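# Put a slip sheet and a module into every crate

## Task

In every crate, lay exactly one slip sheet (a thin flat sheet) flat on the crate floor and stand exactly one module (a small metal block) on that sheet, with the module keeping the same side up that it has now; every crate must end up sitting flat on the table.

## Robot and tools

Robot. There are two arms. left_arm carries a two-finger gripper; right_arm carries a suction cup. Loose objects may occasionally get nudged by something other than the robot.

Frame. All printed poses, and all offsets, use the scene frame: origin at table-top height, halfway between the two arms' nominal bases, +z up, +x out across the table, +y toward the left_arm side. Camera names say nothing about the y side. Printed positions and orientations can be wrong by a few centimetres, more at long reach. Positions are in metres; orientations are end_effector_quat_wxyz.

Tool geometry. Gripper fingers point along the gripper's +z and close along its y. Its reported point sits between the pads as they would be when closed; fingertips extend about 19 mm past it when closed, 6 mm when open. A block juts roughly 10 cm toward the gripper's +x. The right_arm point is the centre of the cup rim (41 mm wide); the cup faces its +z. From about 3 cm behind the rim the tool widens to about 9 cm sideways.

execute_actions(actions, cameras). actions is a list of actions; each action is a list of 1 to 15 rows; each row is one shared list of 16 numbers in [-1, 1] covering both arms, in this order: left dx, dy, dz, rx, ry, rz, gripper position, force_limit, speed, then right dx, dy, dz, rx, ry, rz, suction. Each row lasts one 1/30 s step; if fewer than 15 rows are given, the last row is repeated so an action always lasts 0.5 s. The six pose numbers per arm are offsets, not poses: measured along scene axes from that arm's Hand target at the start of the action (rotation about the Hand target position), and every row in an action refers to that same start, not to the previous row. The next action starts from the new Hand target, so sending the same offset again moves further. Scale: 1.0 = 0.6 m or 180 degrees; rx, ry, rz form a single rotation vector; a translation longer than 1.0 is shortened. Each step the controller limits the command to 70 mm and 16 degrees from the measured pose, so one action may fall short. Gripper numbers are absolute settings: position +1 = open 85 mm, about -0.8 = pads touching, -1 = close until blocked; force_limit and speed (both start at +1) set grip strength and closing rate (about 20, 85, 150 mm/s at -1, 0, +1). Suction above 0.01 is on, 0.01 or below is off, and it latches. A 0 in any gripper or suction slot is a real command, so repeat your last values to leave them unchanged. An empty actions list just reports state. cameras picks images: omitted/null/["all"] = all, [] = none; valid names are cam_head_left, cam_head_right, cam_left_wrist, cam_right_wrist (each 896x504).

move(target, speed, blend, stop_force, zero, blocking, cameras). target is one 16-number row or a list of up to 15 rows, same layout and scale; every row's offsets count from the Hand targets at the start of the move, not from the previous target. Paths are straight, end together, take at least 0.5 s and are cut at 10 s. speed is path top speed in m/s, 0.002 to 1, default 0.25 (turning up to twice that in rad/s), one value or one per target. blend (m) rounds corners in a list. stop_force (12 to 80 N, both arms) ends an arm's path when it feels that much resisting push; use it only slowly, not when the hand rotates, and leave it off when backing away from contact. zero (default true) re-zeros the force reading first. blocking=false returns after 0.5 s while the move keeps running; it cannot be combined with stop_force. Moves do not avoid obstacles or the other arm.

wait(seconds 0 to 10) lets time pass holding commands. stop brakes a running move. zoom_image(camera, region [x0, y0, x1, y1] in pixels, at most 504x504) magnifies the latest image of a camera that was in the last result. finished_scene(scene, 1 or 2) ends the scene irreversibly; the goal must hold without the robot.

Results. Each arm shows end_effector_position, quat, Hand target (the last commanded pose after clipping; the base for the next offsets), joint velocities ("within noise" means still) and Flange force along the tool's own axes (approximate; "no reading" means none). A hand often stops short of its Hand target; resend the gap as an offset. object_status: 0 moving, 1 blocked while opening, 2 blocked while closing (a grip), 3 reached the request or pads met. position_measured is in counts: 3 open, 78 about 60 mm, 130 about 40 mm, 180 about 20 mm, 230 pads touching. suction_measured near 0 means no seal, 0.83+ airtight; part_present turns 1 at 0.50 and back to 0 below 0.45. A move adds a "move:" line: done (within 3 mm and 2 degrees), off_target, moving, held or fault, plus limits=paced (command clipped) or limits=held (steps withheld). Also watch for MOTOR HOT, fault and OVER-TEMPERATURE FAULT lines.

Handling. To grip, send position -1, keep sending it, and confirm object_status 2; to grip more gently, open first. For suction, press the full rim onto a smooth flat face away from edges and holes; a held part rides up to 16 mm nearer the tool. To release, set the part down onto its support, switch suction off, and lift at least 22 mm.

Avoid. 150 N on any part of an arm, or joint torque at its limit (144 N m for waist, shoulder, elbow; 36 N m for the three wrist joints, load weight included), freezes that arm for 10 s; the arms are stiff, so aiming even slightly beyond a firm contact can trigger this. Do not drop parts, let go while they move, slam, squeeze hard on parts still resting on something, or swing loads fast. Keep the arms from striking each other. Anything that leaves the table, or is left off it, fails the scene. Long holding, stretched-out arms or pushing at unreachable poses heat motors and can lock an arm for 30 to 60 s.

Each tool is called after "Call:" as a command line: name --argument value for each argument, lists and objects as JSON in quotes; but a table of rows of numbers goes row by row, as --pt "numbers of a row", without its own name.

## Session

Call:
execute_actions --actions '[]'

Scene clock: 0.00 s.
left_arm: end_effector_position=(+0.7077, +0.4508, +0.2550) position_measured=3 object_status=3 end_effector_quat_wxyz=(-0.157, -0.567, +0.780, -0.215) | right_arm: end_effector_position=(+0.0246, -0.7041, +0.3885) suction_measured=0.00 part_present=0 end_effector_quat_wxyz=(+0.666, +0.270, +0.625, +0.305)
Joint positions: left_arm=[0.391 0.851 0.798 0.505 -1.711 0.916] | right_arm=[-2.23 -0.113 -0.42 -1.423 -2.224 1.066]
Joint velocities: within noise
Flange force (N): no reading
Hand target: left_arm +0.7077, +0.4508, +0.2550; -0.157, -0.567, +0.780, -0.215 | right_arm +0.0246, -0.7041, +0.3885; +0.666, +0.270, +0.625, +0.305

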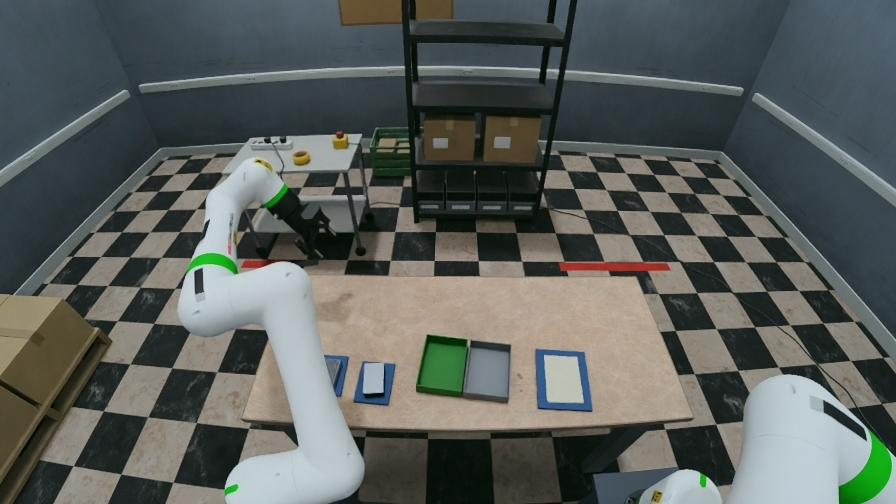

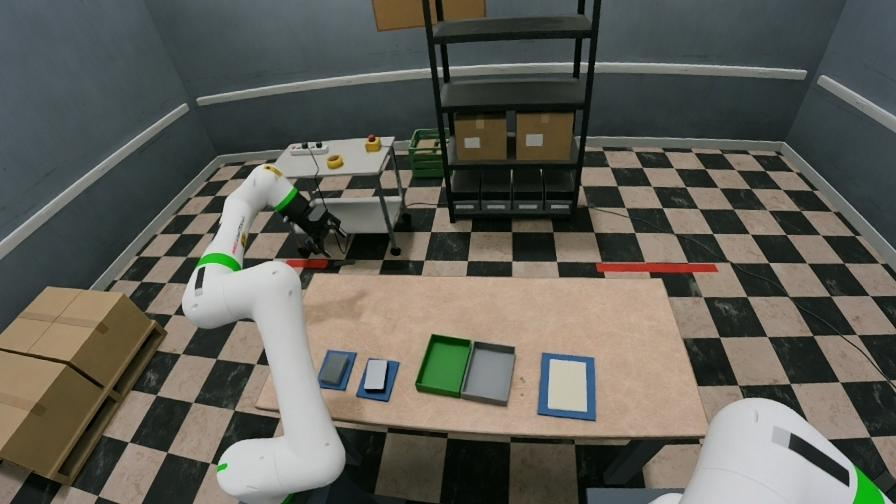

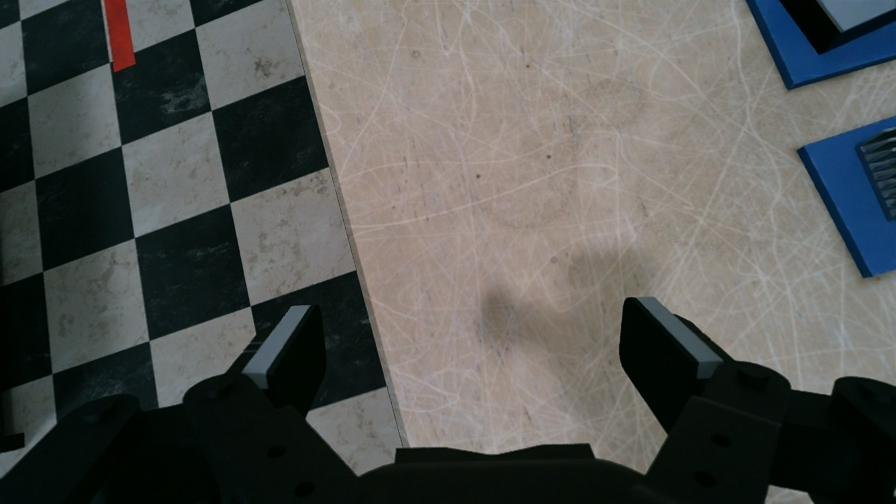

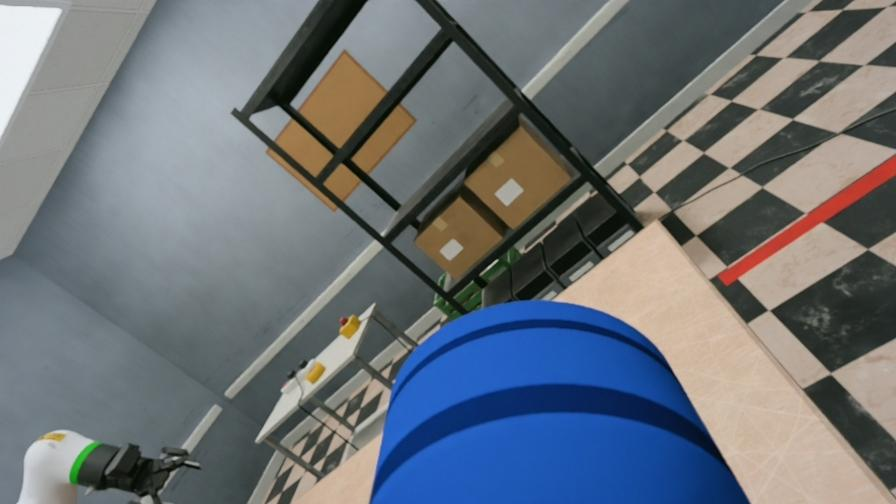

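Call:
zoom_image --camera "cam_head_right" --region '[300, 310, 460, 420]'

Call:
zoom_image --camera "cam_head_left" --region '[400, 320, 620, 430]'

Scaled by 3.150 from the camera's 896x504 image, which has a finer 1280x720 frame.

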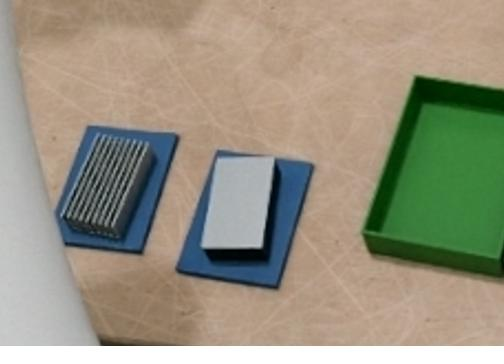

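Scaled by 2.291 from the camera's 896x504 image, which has a finer 1280x720 frame.

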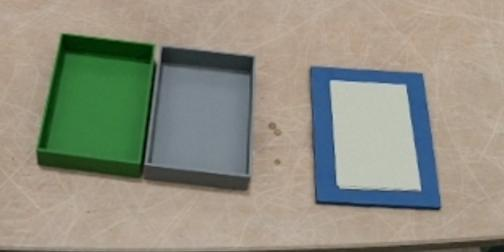

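Call:
move --target '[-0.346,-0.085,0.275,0.148,-0.108,-0.390,1,-0.5,-0.5,0.709,0.59,0.02,0,0.523,0,0]'

Scene clock: 12.93 s.
left_arm: end_effector_position=(+0.5001, +0.3998, +0.4200) position_measured=3 object_status=3 end_effector_quat_wxyz=(+0.000, +0.000, +1.000, +0.001) | right_arm: end_effector_position=(+0.4500, -0.3501, +0.4005) suction_measured=0.00 part_present=0 end_effector_quat_wxyz=(-0.004, +0.407, +0.913, +0.010)
Joint positions: left_arm=[0.172 0.244 0.532 -0.001 -1.859 -0.146] | right_arm=[0.439 0.201 0.398 -0.02 -1.757 -1.298]
Joint velocities: within noise
Flange force (N): left_arm=[1.7 0.4 -0.9] | right_arm=[3.2 -2.7 -0.4]
Hand target: left_arm +0.5001, +0.3998, +0.4200; +0.000, +0.000, +1.000, +0.001 | right_arm +0.4500, -0.3501, +0.4005; -0.005, +0.407, +0.913, +0.010
Off the commanded pose: left_arm 0.000 m, 0 deg | right_arm 0.000 m, 0 deg.
move: done; limits=paced

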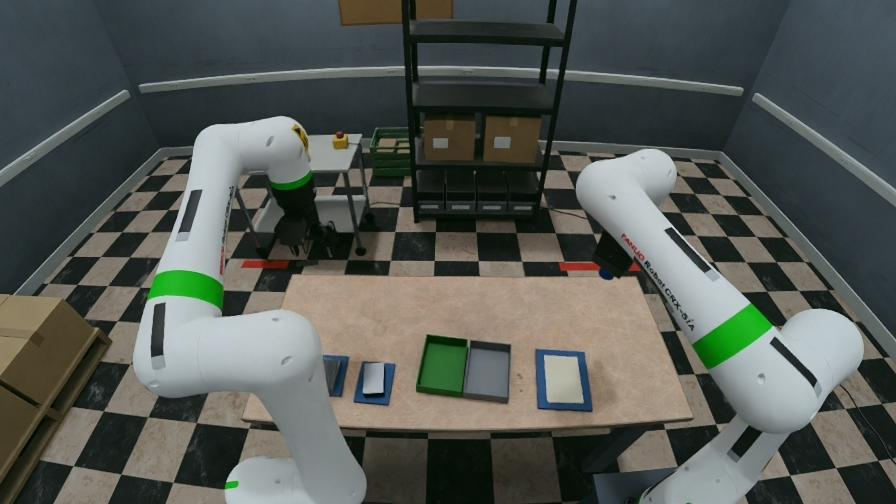

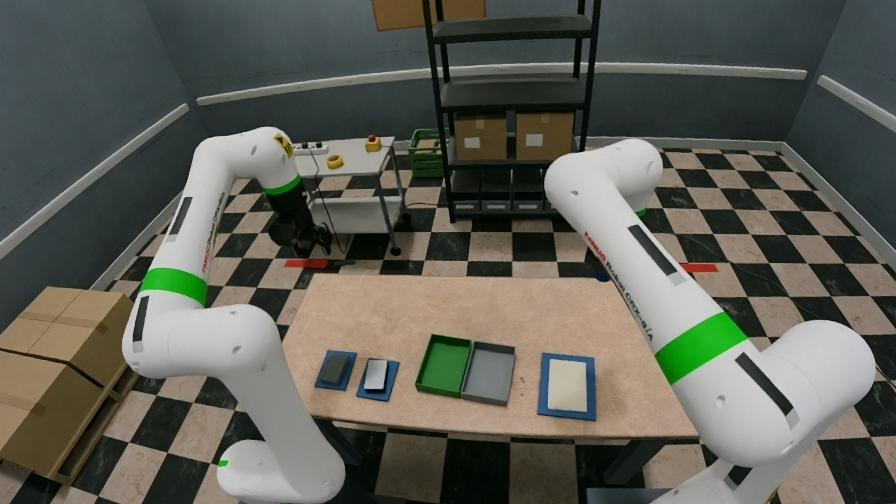

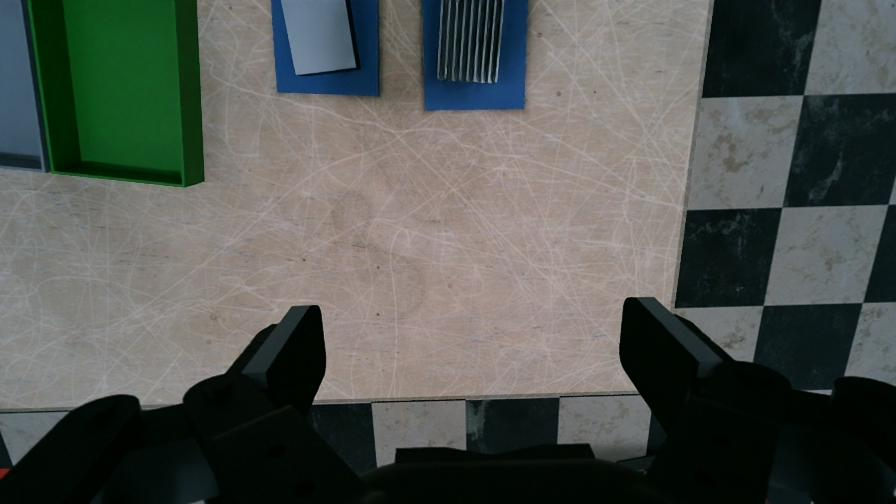

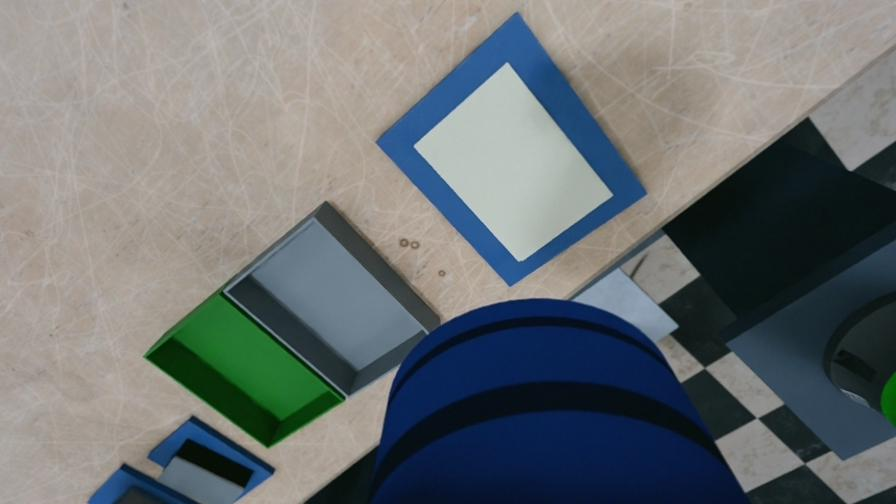

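Call:
move --target '[-0.4,-0.10,0.0,0,0,0,1,-0.5,-0.5,-0.2,0.1,0,0,0,0.268,0]'

Scene clock: 16.70 s.
left_arm: end_effector_position=(+0.2602, +0.3398, +0.4200) position_measured=3 object_status=3 end_effector_quat_wxyz=(+0.000, +0.000, +1.000, +0.001) | right_arm: end_effector_position=(+0.3299, -0.2900, +0.4004) suction_measured=0.00 part_present=0 end_effector_quat_wxyz=(-0.008, -0.002, +1.000, +0.008)
Joint positions: left_arm=[0.082 -0.326 -0.015 -0.001 -1.883 -0.055] | right_arm=[0.692 -0.036 0.142 -0.023 -1.752 -0.71]
Joint velocities: within noise
Flange force (N): left_arm=[-2.7 -0.3 -2.4] | right_arm=[2.3 1.2 -2.0]
Hand target: left_arm +0.2601, +0.3398, +0.4200; +0.000, +0.000, +1.000, +0.001 | right_arm +0.3300, -0.2901, +0.4005; -0.008, -0.002, +1.000, +0.007
Off the commanded pose: left_arm 0.000 m, 0 deg | right_arm 0.000 m, 0 deg.
move: done

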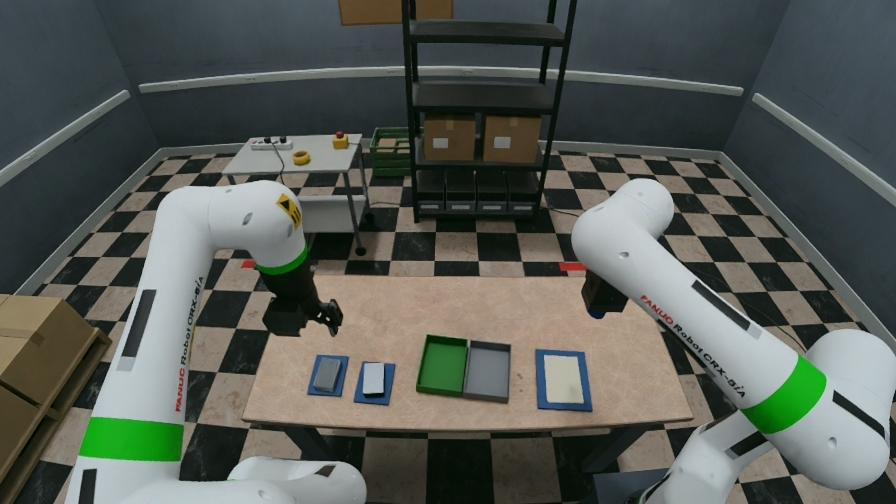

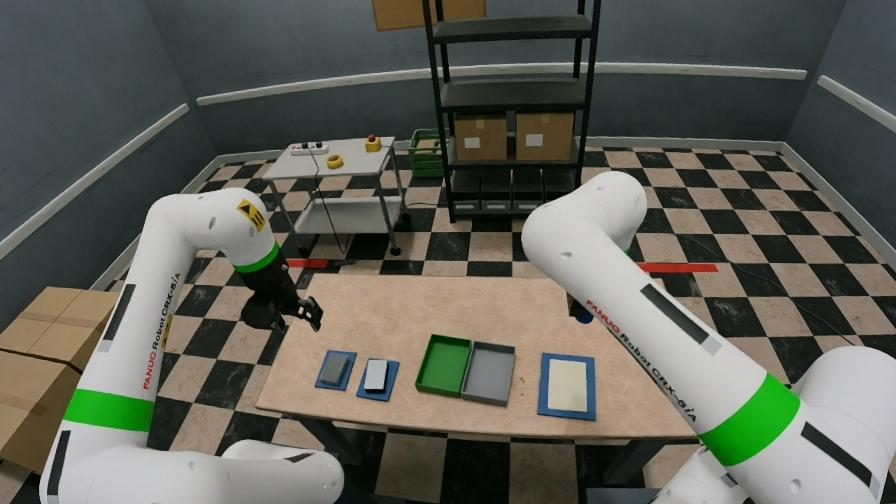

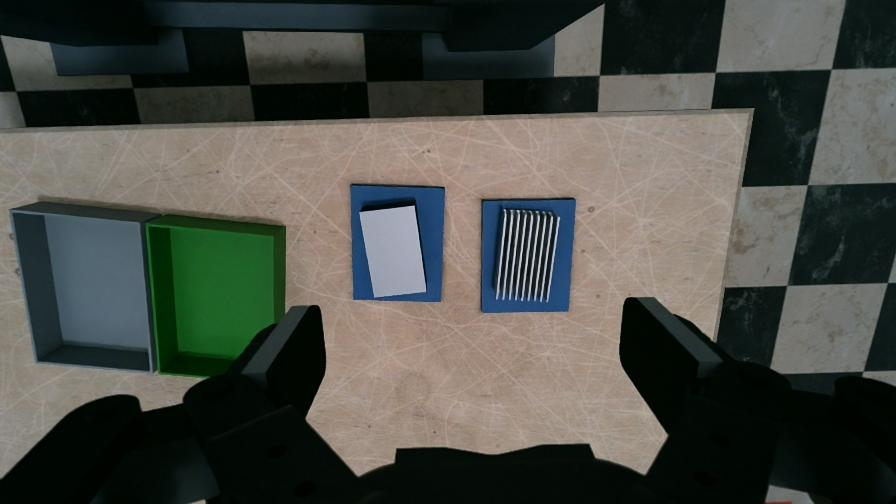

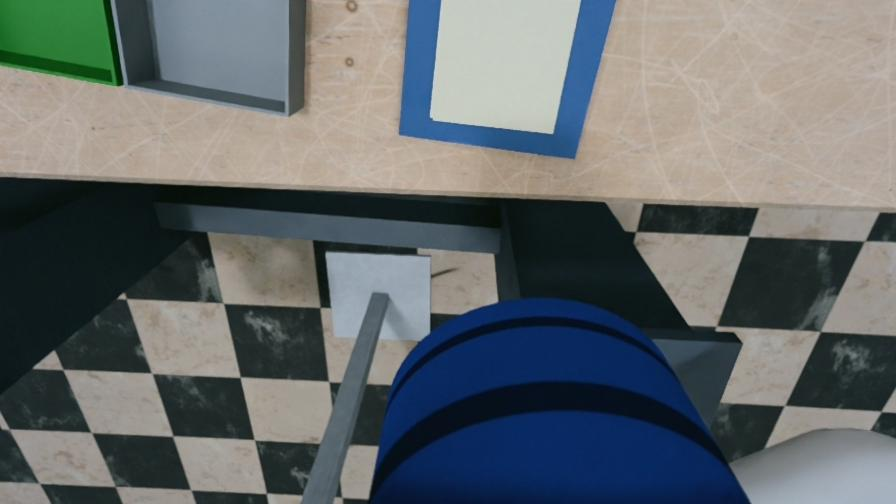

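Call:
move --target '[0.31,-0.107,-0.25,0,0,0.035,1,-0.5,-0.5,0.35,-0.083,0,0,0,0,0]'

Scene clock: 52.40 s.
left_arm: end_effector_position=(+0.4461, +0.2756, +0.2700) position_measured=3 object_status=3 end_effector_quat_wxyz=(+0.000, -0.055, +0.998, +0.001) | right_arm: end_effector_position=(+0.5400, -0.3399, +0.4005) suction_measured=0.00 part_present=0 end_effector_quat_wxyz=(-0.008, -0.002, +1.000, +0.007)
Joint positions: left_arm=[-0.075 0.142 0.059 -0.001 -1.488 0.212] | right_arm=[0.388 0.48 0.767 -0.021 -1.868 -0.407]
Joint velocities: within noise
Flange force (N): left_arm=[0.6 0.6 -1.0] | right_arm=[4.5 1.0 -0.7]
Hand target: left_arm +0.4461, +0.2756, +0.2700; +0.000, -0.055, +0.998, +0.001 | right_arm +0.5400, -0.3399, +0.4005; -0.008, -0.002, +1.000, +0.007
Off the commanded pose: left_arm 0.000 m, 0 deg | right_arm 0.000 m, 0 deg.
move: done

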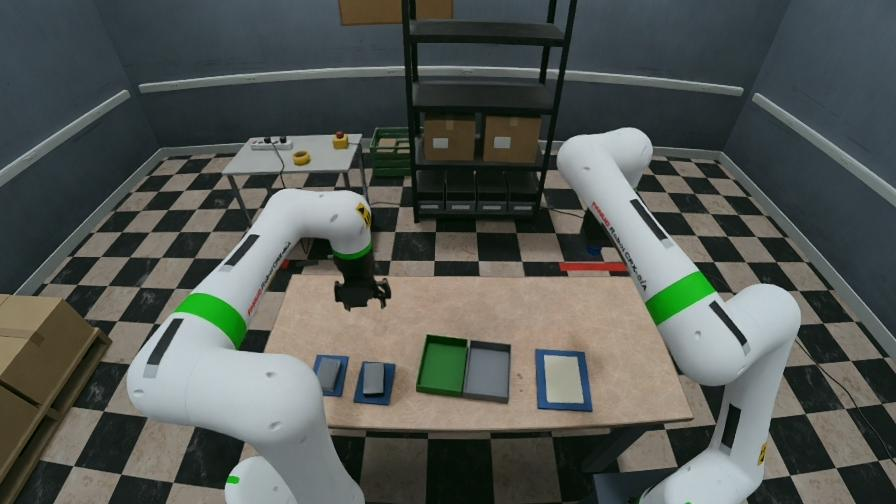

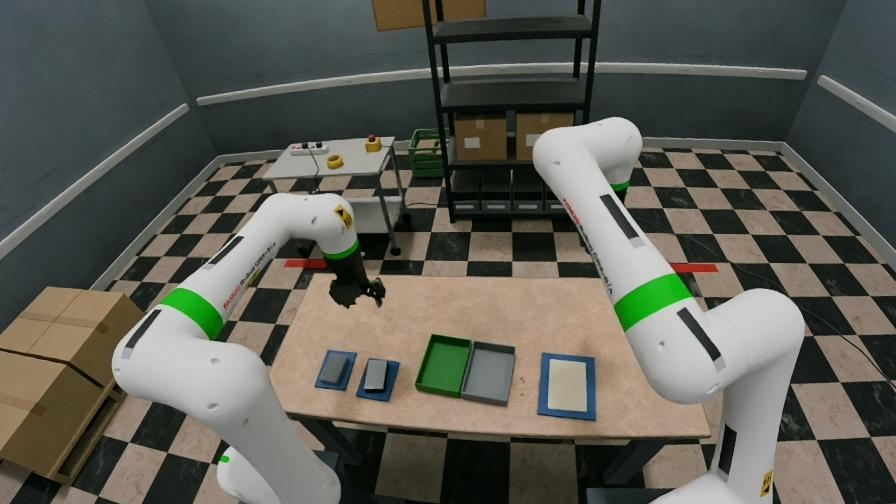

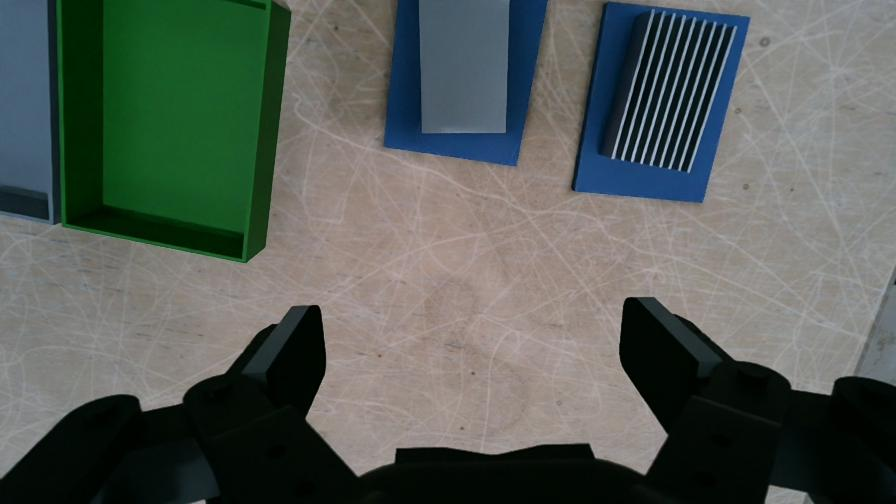

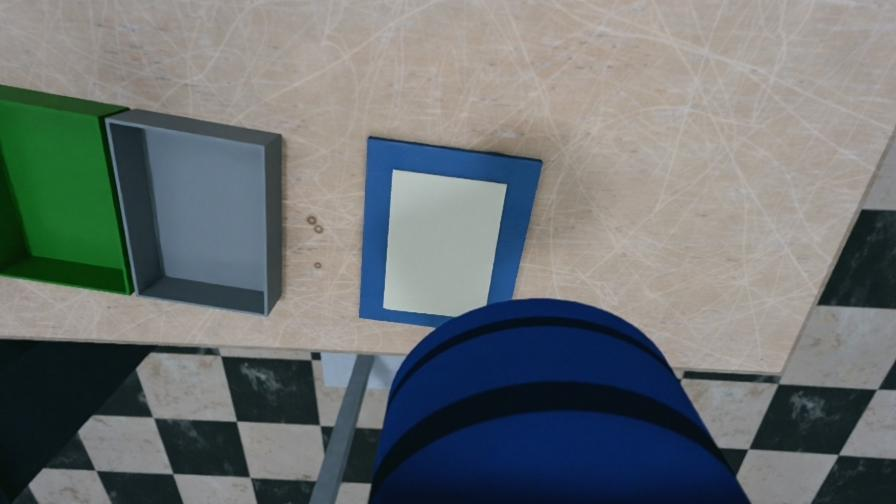

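Call:
move --target '[-0.108,0.005,-0.17,0,0,0,1,-0.5,-0.5,0.0,0.0,-0.2,0,0,0,0]'

Scene clock: 58.60 s.
left_arm: end_effector_position=(+0.3813, +0.2786, +0.1680) position_measured=3 object_status=3 end_effector_quat_wxyz=(+0.000, -0.055, +0.998, +0.001) | right_arm: end_effector_position=(+0.5400, -0.3399, +0.2805) suction_measured=0.00 part_present=0 end_effector_quat_wxyz=(-0.008, -0.002, +1.000, +0.007)
Joint positions: left_arm=[-0.083 0.041 -0.294 -0.001 -1.236 0.221] | right_arm=[0.388 0.434 0.419 -0.02 -1.566 -0.401]
Joint velocities: within noise
Flange force (N): left_arm=[-0.2 0.3 -0.3] | right_arm=[3.4 0.2 -2.1]
Hand target: left_arm +0.3813, +0.2786, +0.1680; +0.000, -0.055, +0.998, +0.001 | right_arm +0.5400, -0.3399, +0.2805; -0.008, -0.002, +1.000, +0.007
Off the commanded pose: left_arm 0.000 m, 0 deg | right_arm 0.000 m, 0 deg.
move: done

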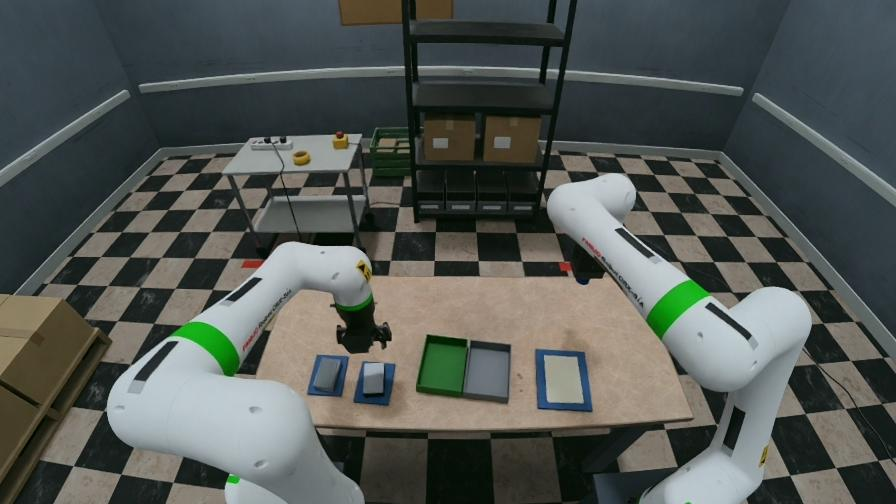

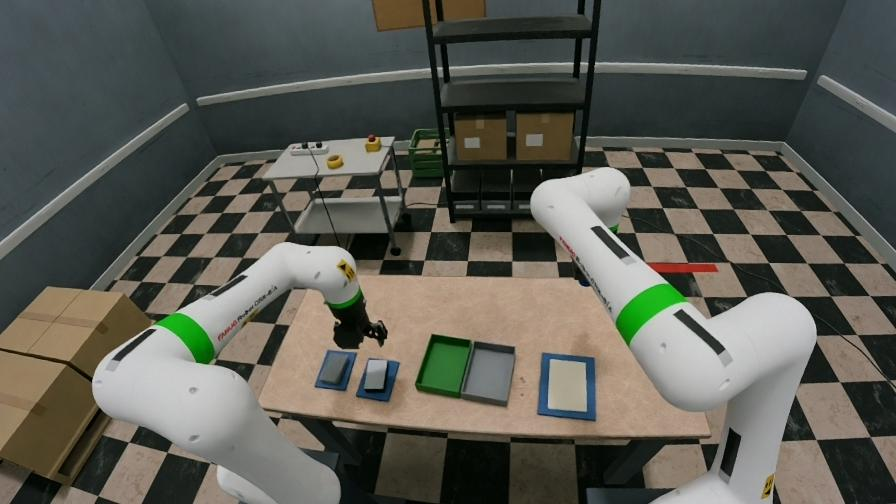

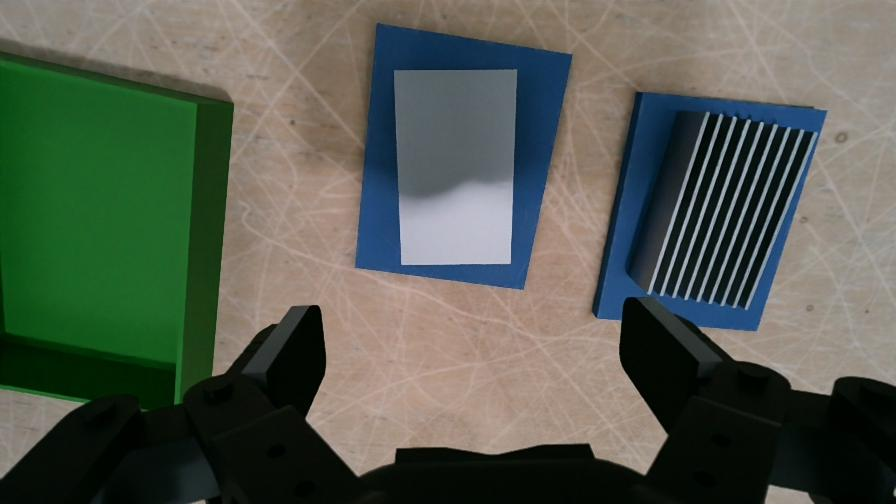

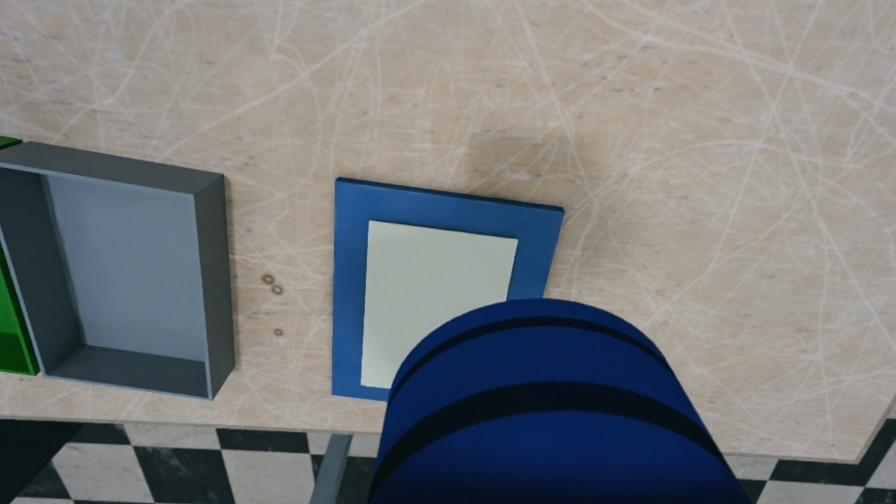

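Call:
move --target '[-0.02,0.0,-0.12,0,0,-0.007,1,-0.5,-0.5,-0.18,0.037,-0.133,0,0,-0.022,0]'

Scene clock: 69.93 s.
left_arm: end_effector_position=(+0.3693, +0.2786, +0.0960) position_measured=3 object_status=3 end_effector_quat_wxyz=(+0.000, -0.044, +0.999, +0.001) | right_arm: end_effector_position=(+0.4320, -0.3177, +0.2007) suction_measured=0.00 part_present=0 end_effector_quat_wxyz=(-0.008, +0.033, +0.999, +0.008)
Joint positions: left_arm=[-0.086 0.091 -0.425 -0.001 -1.056 0.202] | right_arm=[0.512 0.21 -0.06 -0.022 -1.306 -0.589]
Joint velocities: within noise
Flange force (N): left_arm=[-0.3 0.3 -0.8] | right_arm=[4.0 0.4 -1.5]
Hand target: left_arm +0.3693, +0.2786, +0.0960; +0.000, -0.044, +0.999, +0.001 | right_arm +0.4320, -0.3177, +0.2007; -0.008, +0.033, +0.999, +0.008
Off the commanded pose: left_arm 0.000 m, 0 deg | right_arm 0.000 m, 0 deg.
move: done

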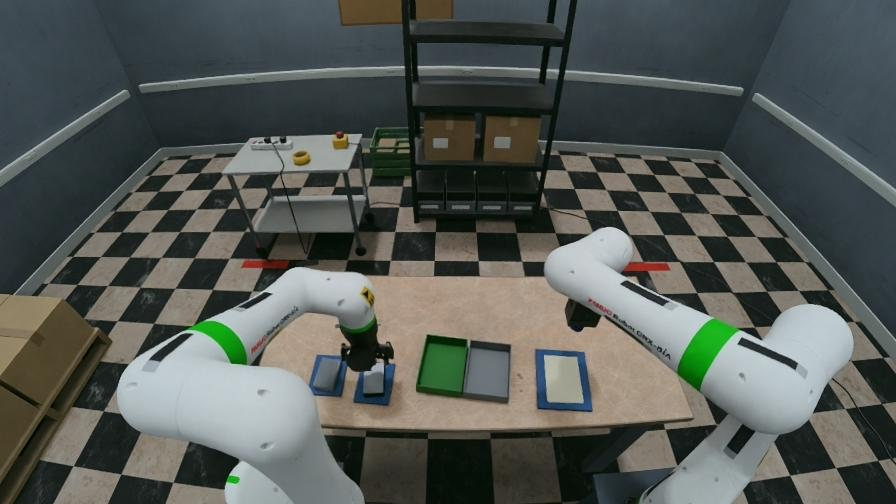

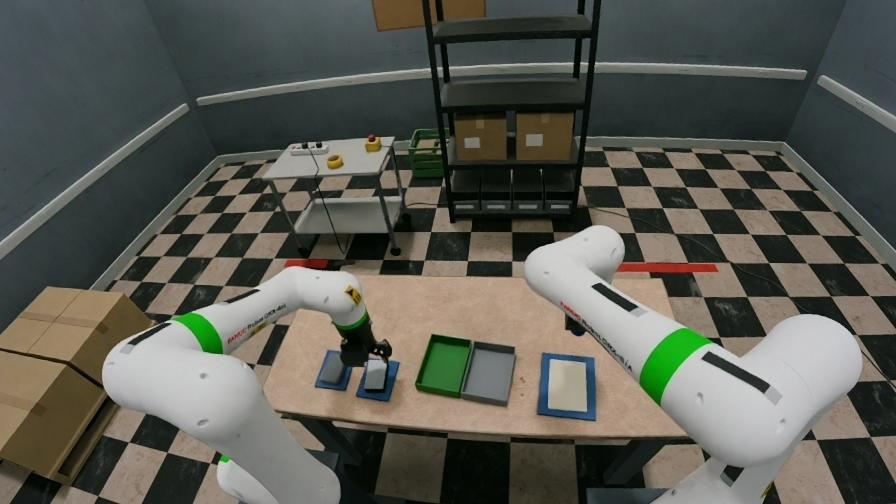

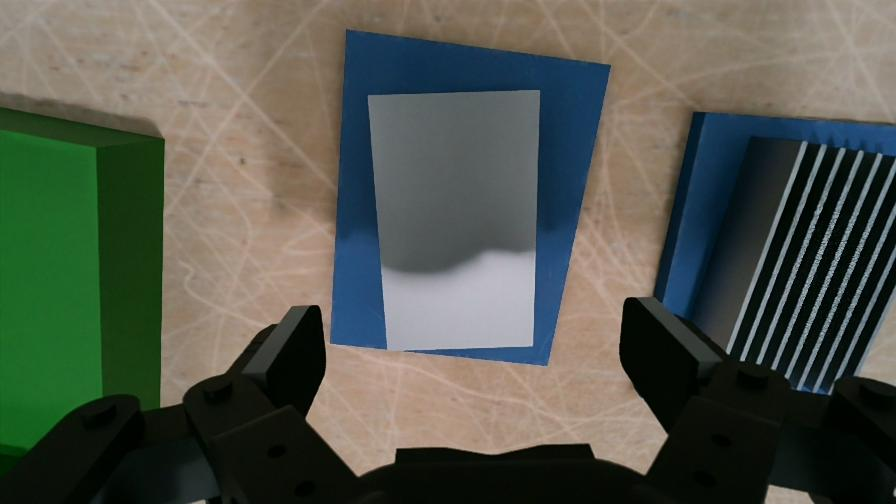

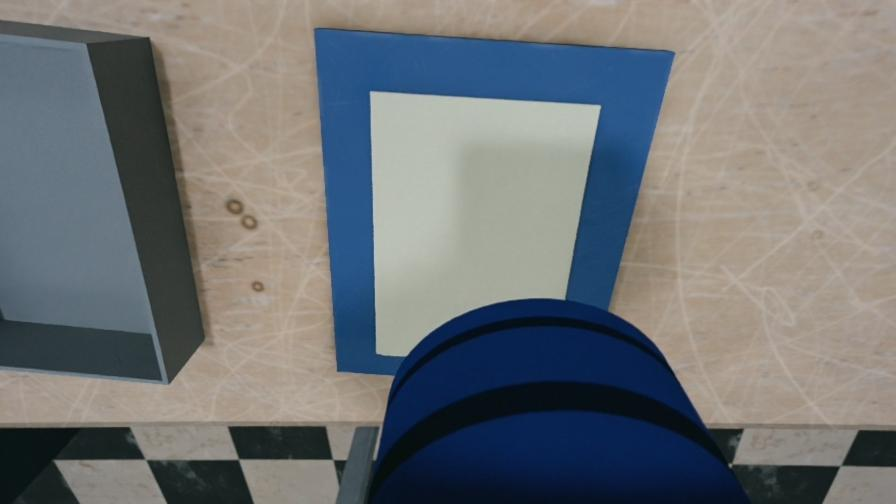

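Call:
move --target '[-0.01,-0.0055,-0.11,0,0,0,1,-0.5,-0.5,-0.075,0.008,-0.15,0,0,0,0]'

Scene clock: 84.23 s.
left_arm: end_effector_position=(+0.3633, +0.2753, +0.0300) position_measured=3 object_status=3 end_effector_quat_wxyz=(+0.000, -0.044, +0.999, +0.001) | right_arm: end_effector_position=(+0.3870, -0.3129, +0.1107) suction_measured=0.00 part_present=0 end_effector_quat_wxyz=(-0.008, +0.033, +0.999, +0.008)
Joint positions: left_arm=[-0.096 0.184 -0.504 -0.002 -0.884 0.212] | right_arm=[0.57 0.196 -0.303 -0.025 -1.075 -0.641]
Joint velocities: within noise
Flange force (N): left_arm=[-0.5 0.3 -0.4] | right_arm=[3.7 1.2 -2.6]
Hand target: left_arm +0.3633, +0.2753, +0.0300; +0.000, -0.044, +0.999, +0.001 | right_arm +0.3870, -0.3129, +0.1107; -0.008, +0.033, +0.999, +0.008
Off the commanded pose: left_arm 0.000 m, 0 deg | right_arm 0.000 m, 0 deg.
move: done

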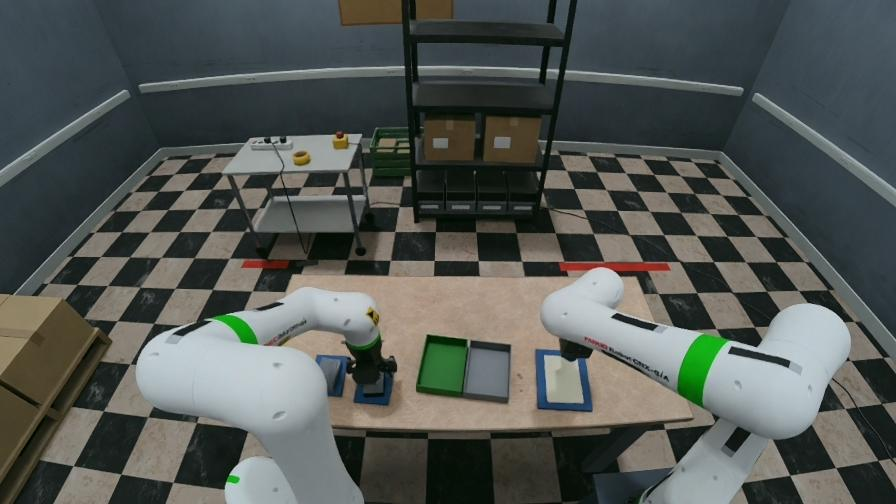

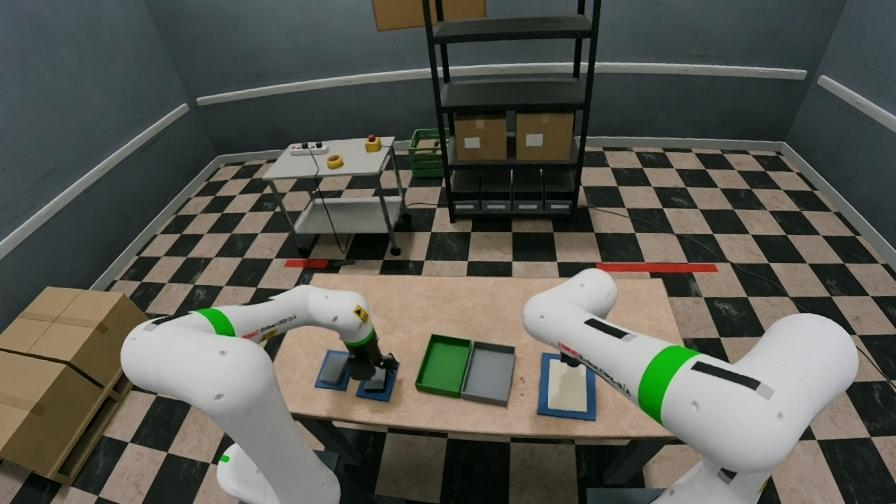

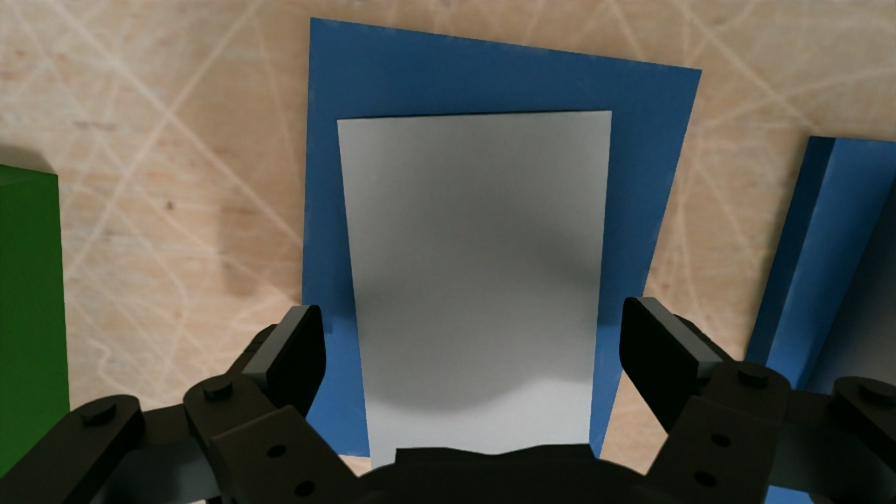

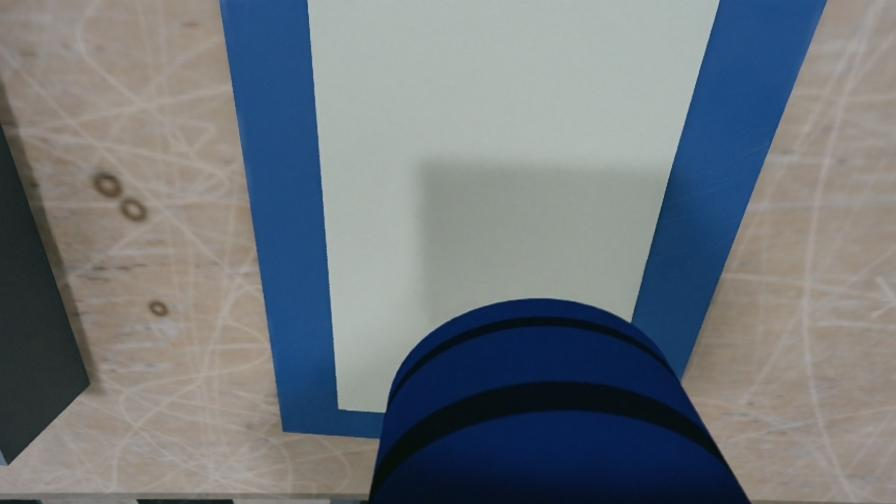

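Call:
move --target '[0,-0.0033,-0.0067,0,0,0,1,-0.5,-0.5,0,0.008,-0.11,0,0,0,0]'

Call:
zoom_image --camera "cam_head_left" --region '[520, 330, 620, 420]'

Call:
zoom_image --camera "cam_head_right" --region '[520, 330, 620, 420]'

Scene clock: 88.17 s.
left_arm: end_effector_position=(+0.3633, +0.2733, +0.0260) position_measured=3 object_status=3 end_effector_quat_wxyz=(+0.000, -0.044, +0.999, +0.001) | right_arm: end_effector_position=(+0.3870, -0.3081, +0.0447) suction_measured=0.00 part_present=0 end_effector_quat_wxyz=(-0.008, +0.033, +0.999, +0.008)
Joint positions: left_arm=[-0.101 0.193 -0.505 -0.001 -0.874 0.217] | right_arm=[0.579 0.294 -0.362 -0.028 -0.919 -0.645]
Joint velocities: within noise
Flange force (N): left_arm=[0.2 0.8 -0.9] | right_arm=[1.5 1.5 -3.0]
Hand target: left_arm +0.3633, +0.2733, +0.0260; +0.000, -0.044, +0.999, +0.001 | right_arm +0.3870, -0.3081, +0.0447; -0.008, +0.033, +0.999, +0.008
Off the commanded pose: left_arm 0.000 m, 0 deg | right_arm 0.000 m, 0 deg.
move: done

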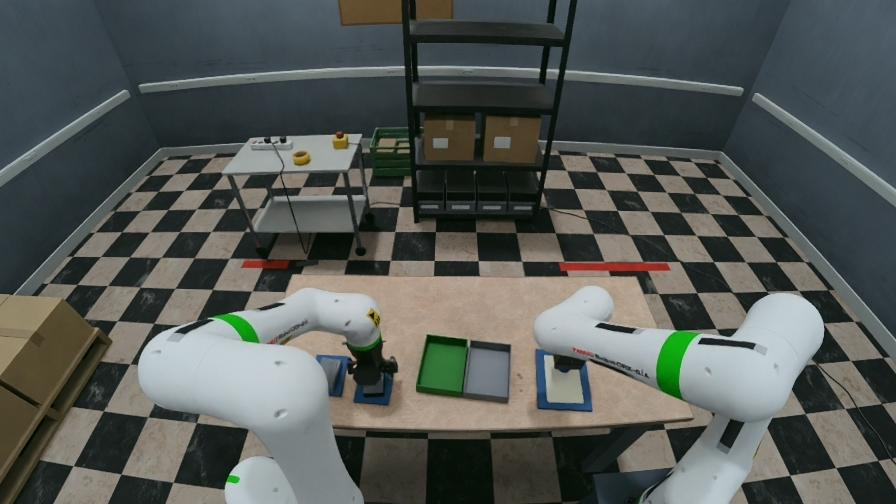

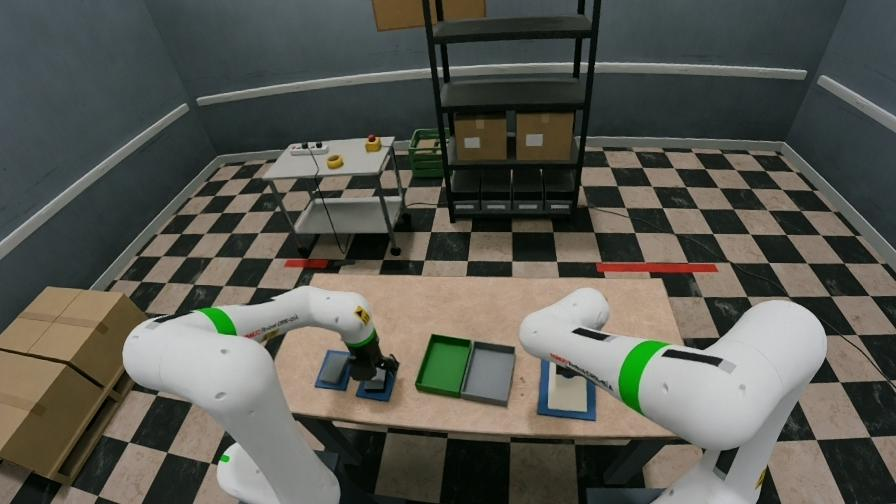

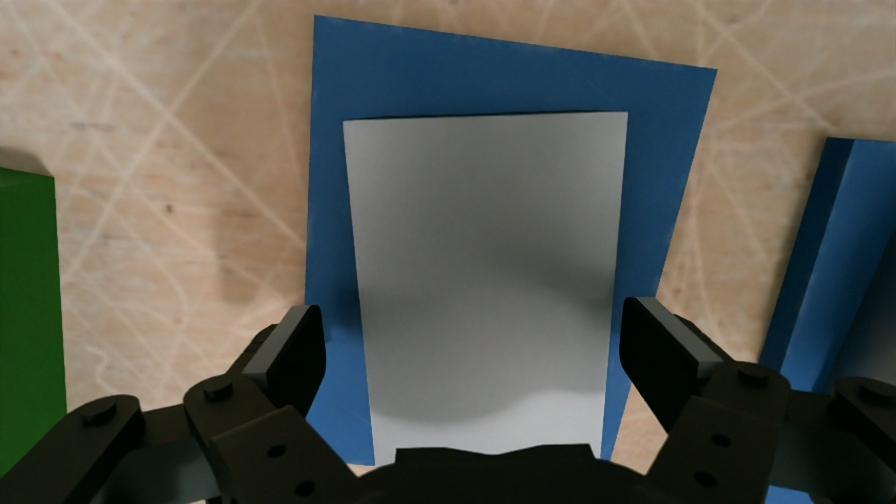

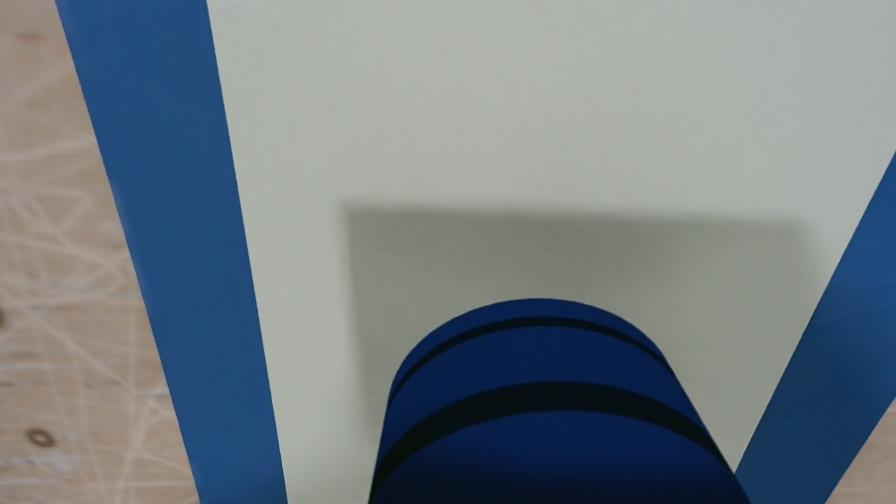

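Scaled by 5.040 from the camera's 896x504 image, which has a finer 1280x720 frame.

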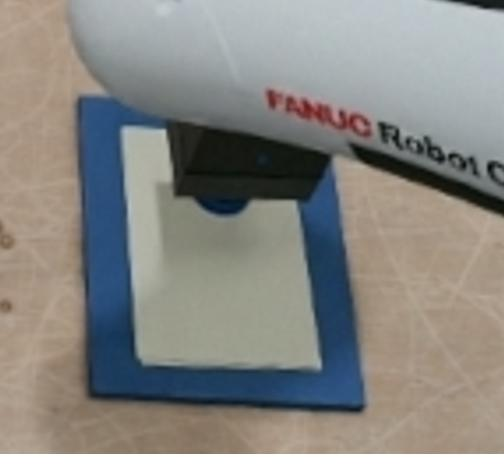

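Scaled by 5.040 from the camera's 896x504 image, which has a finer 1280x720 frame.

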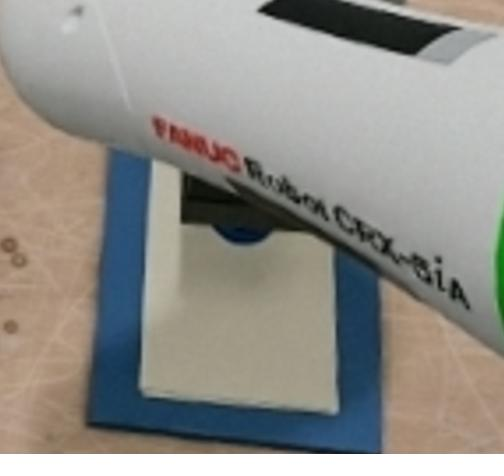

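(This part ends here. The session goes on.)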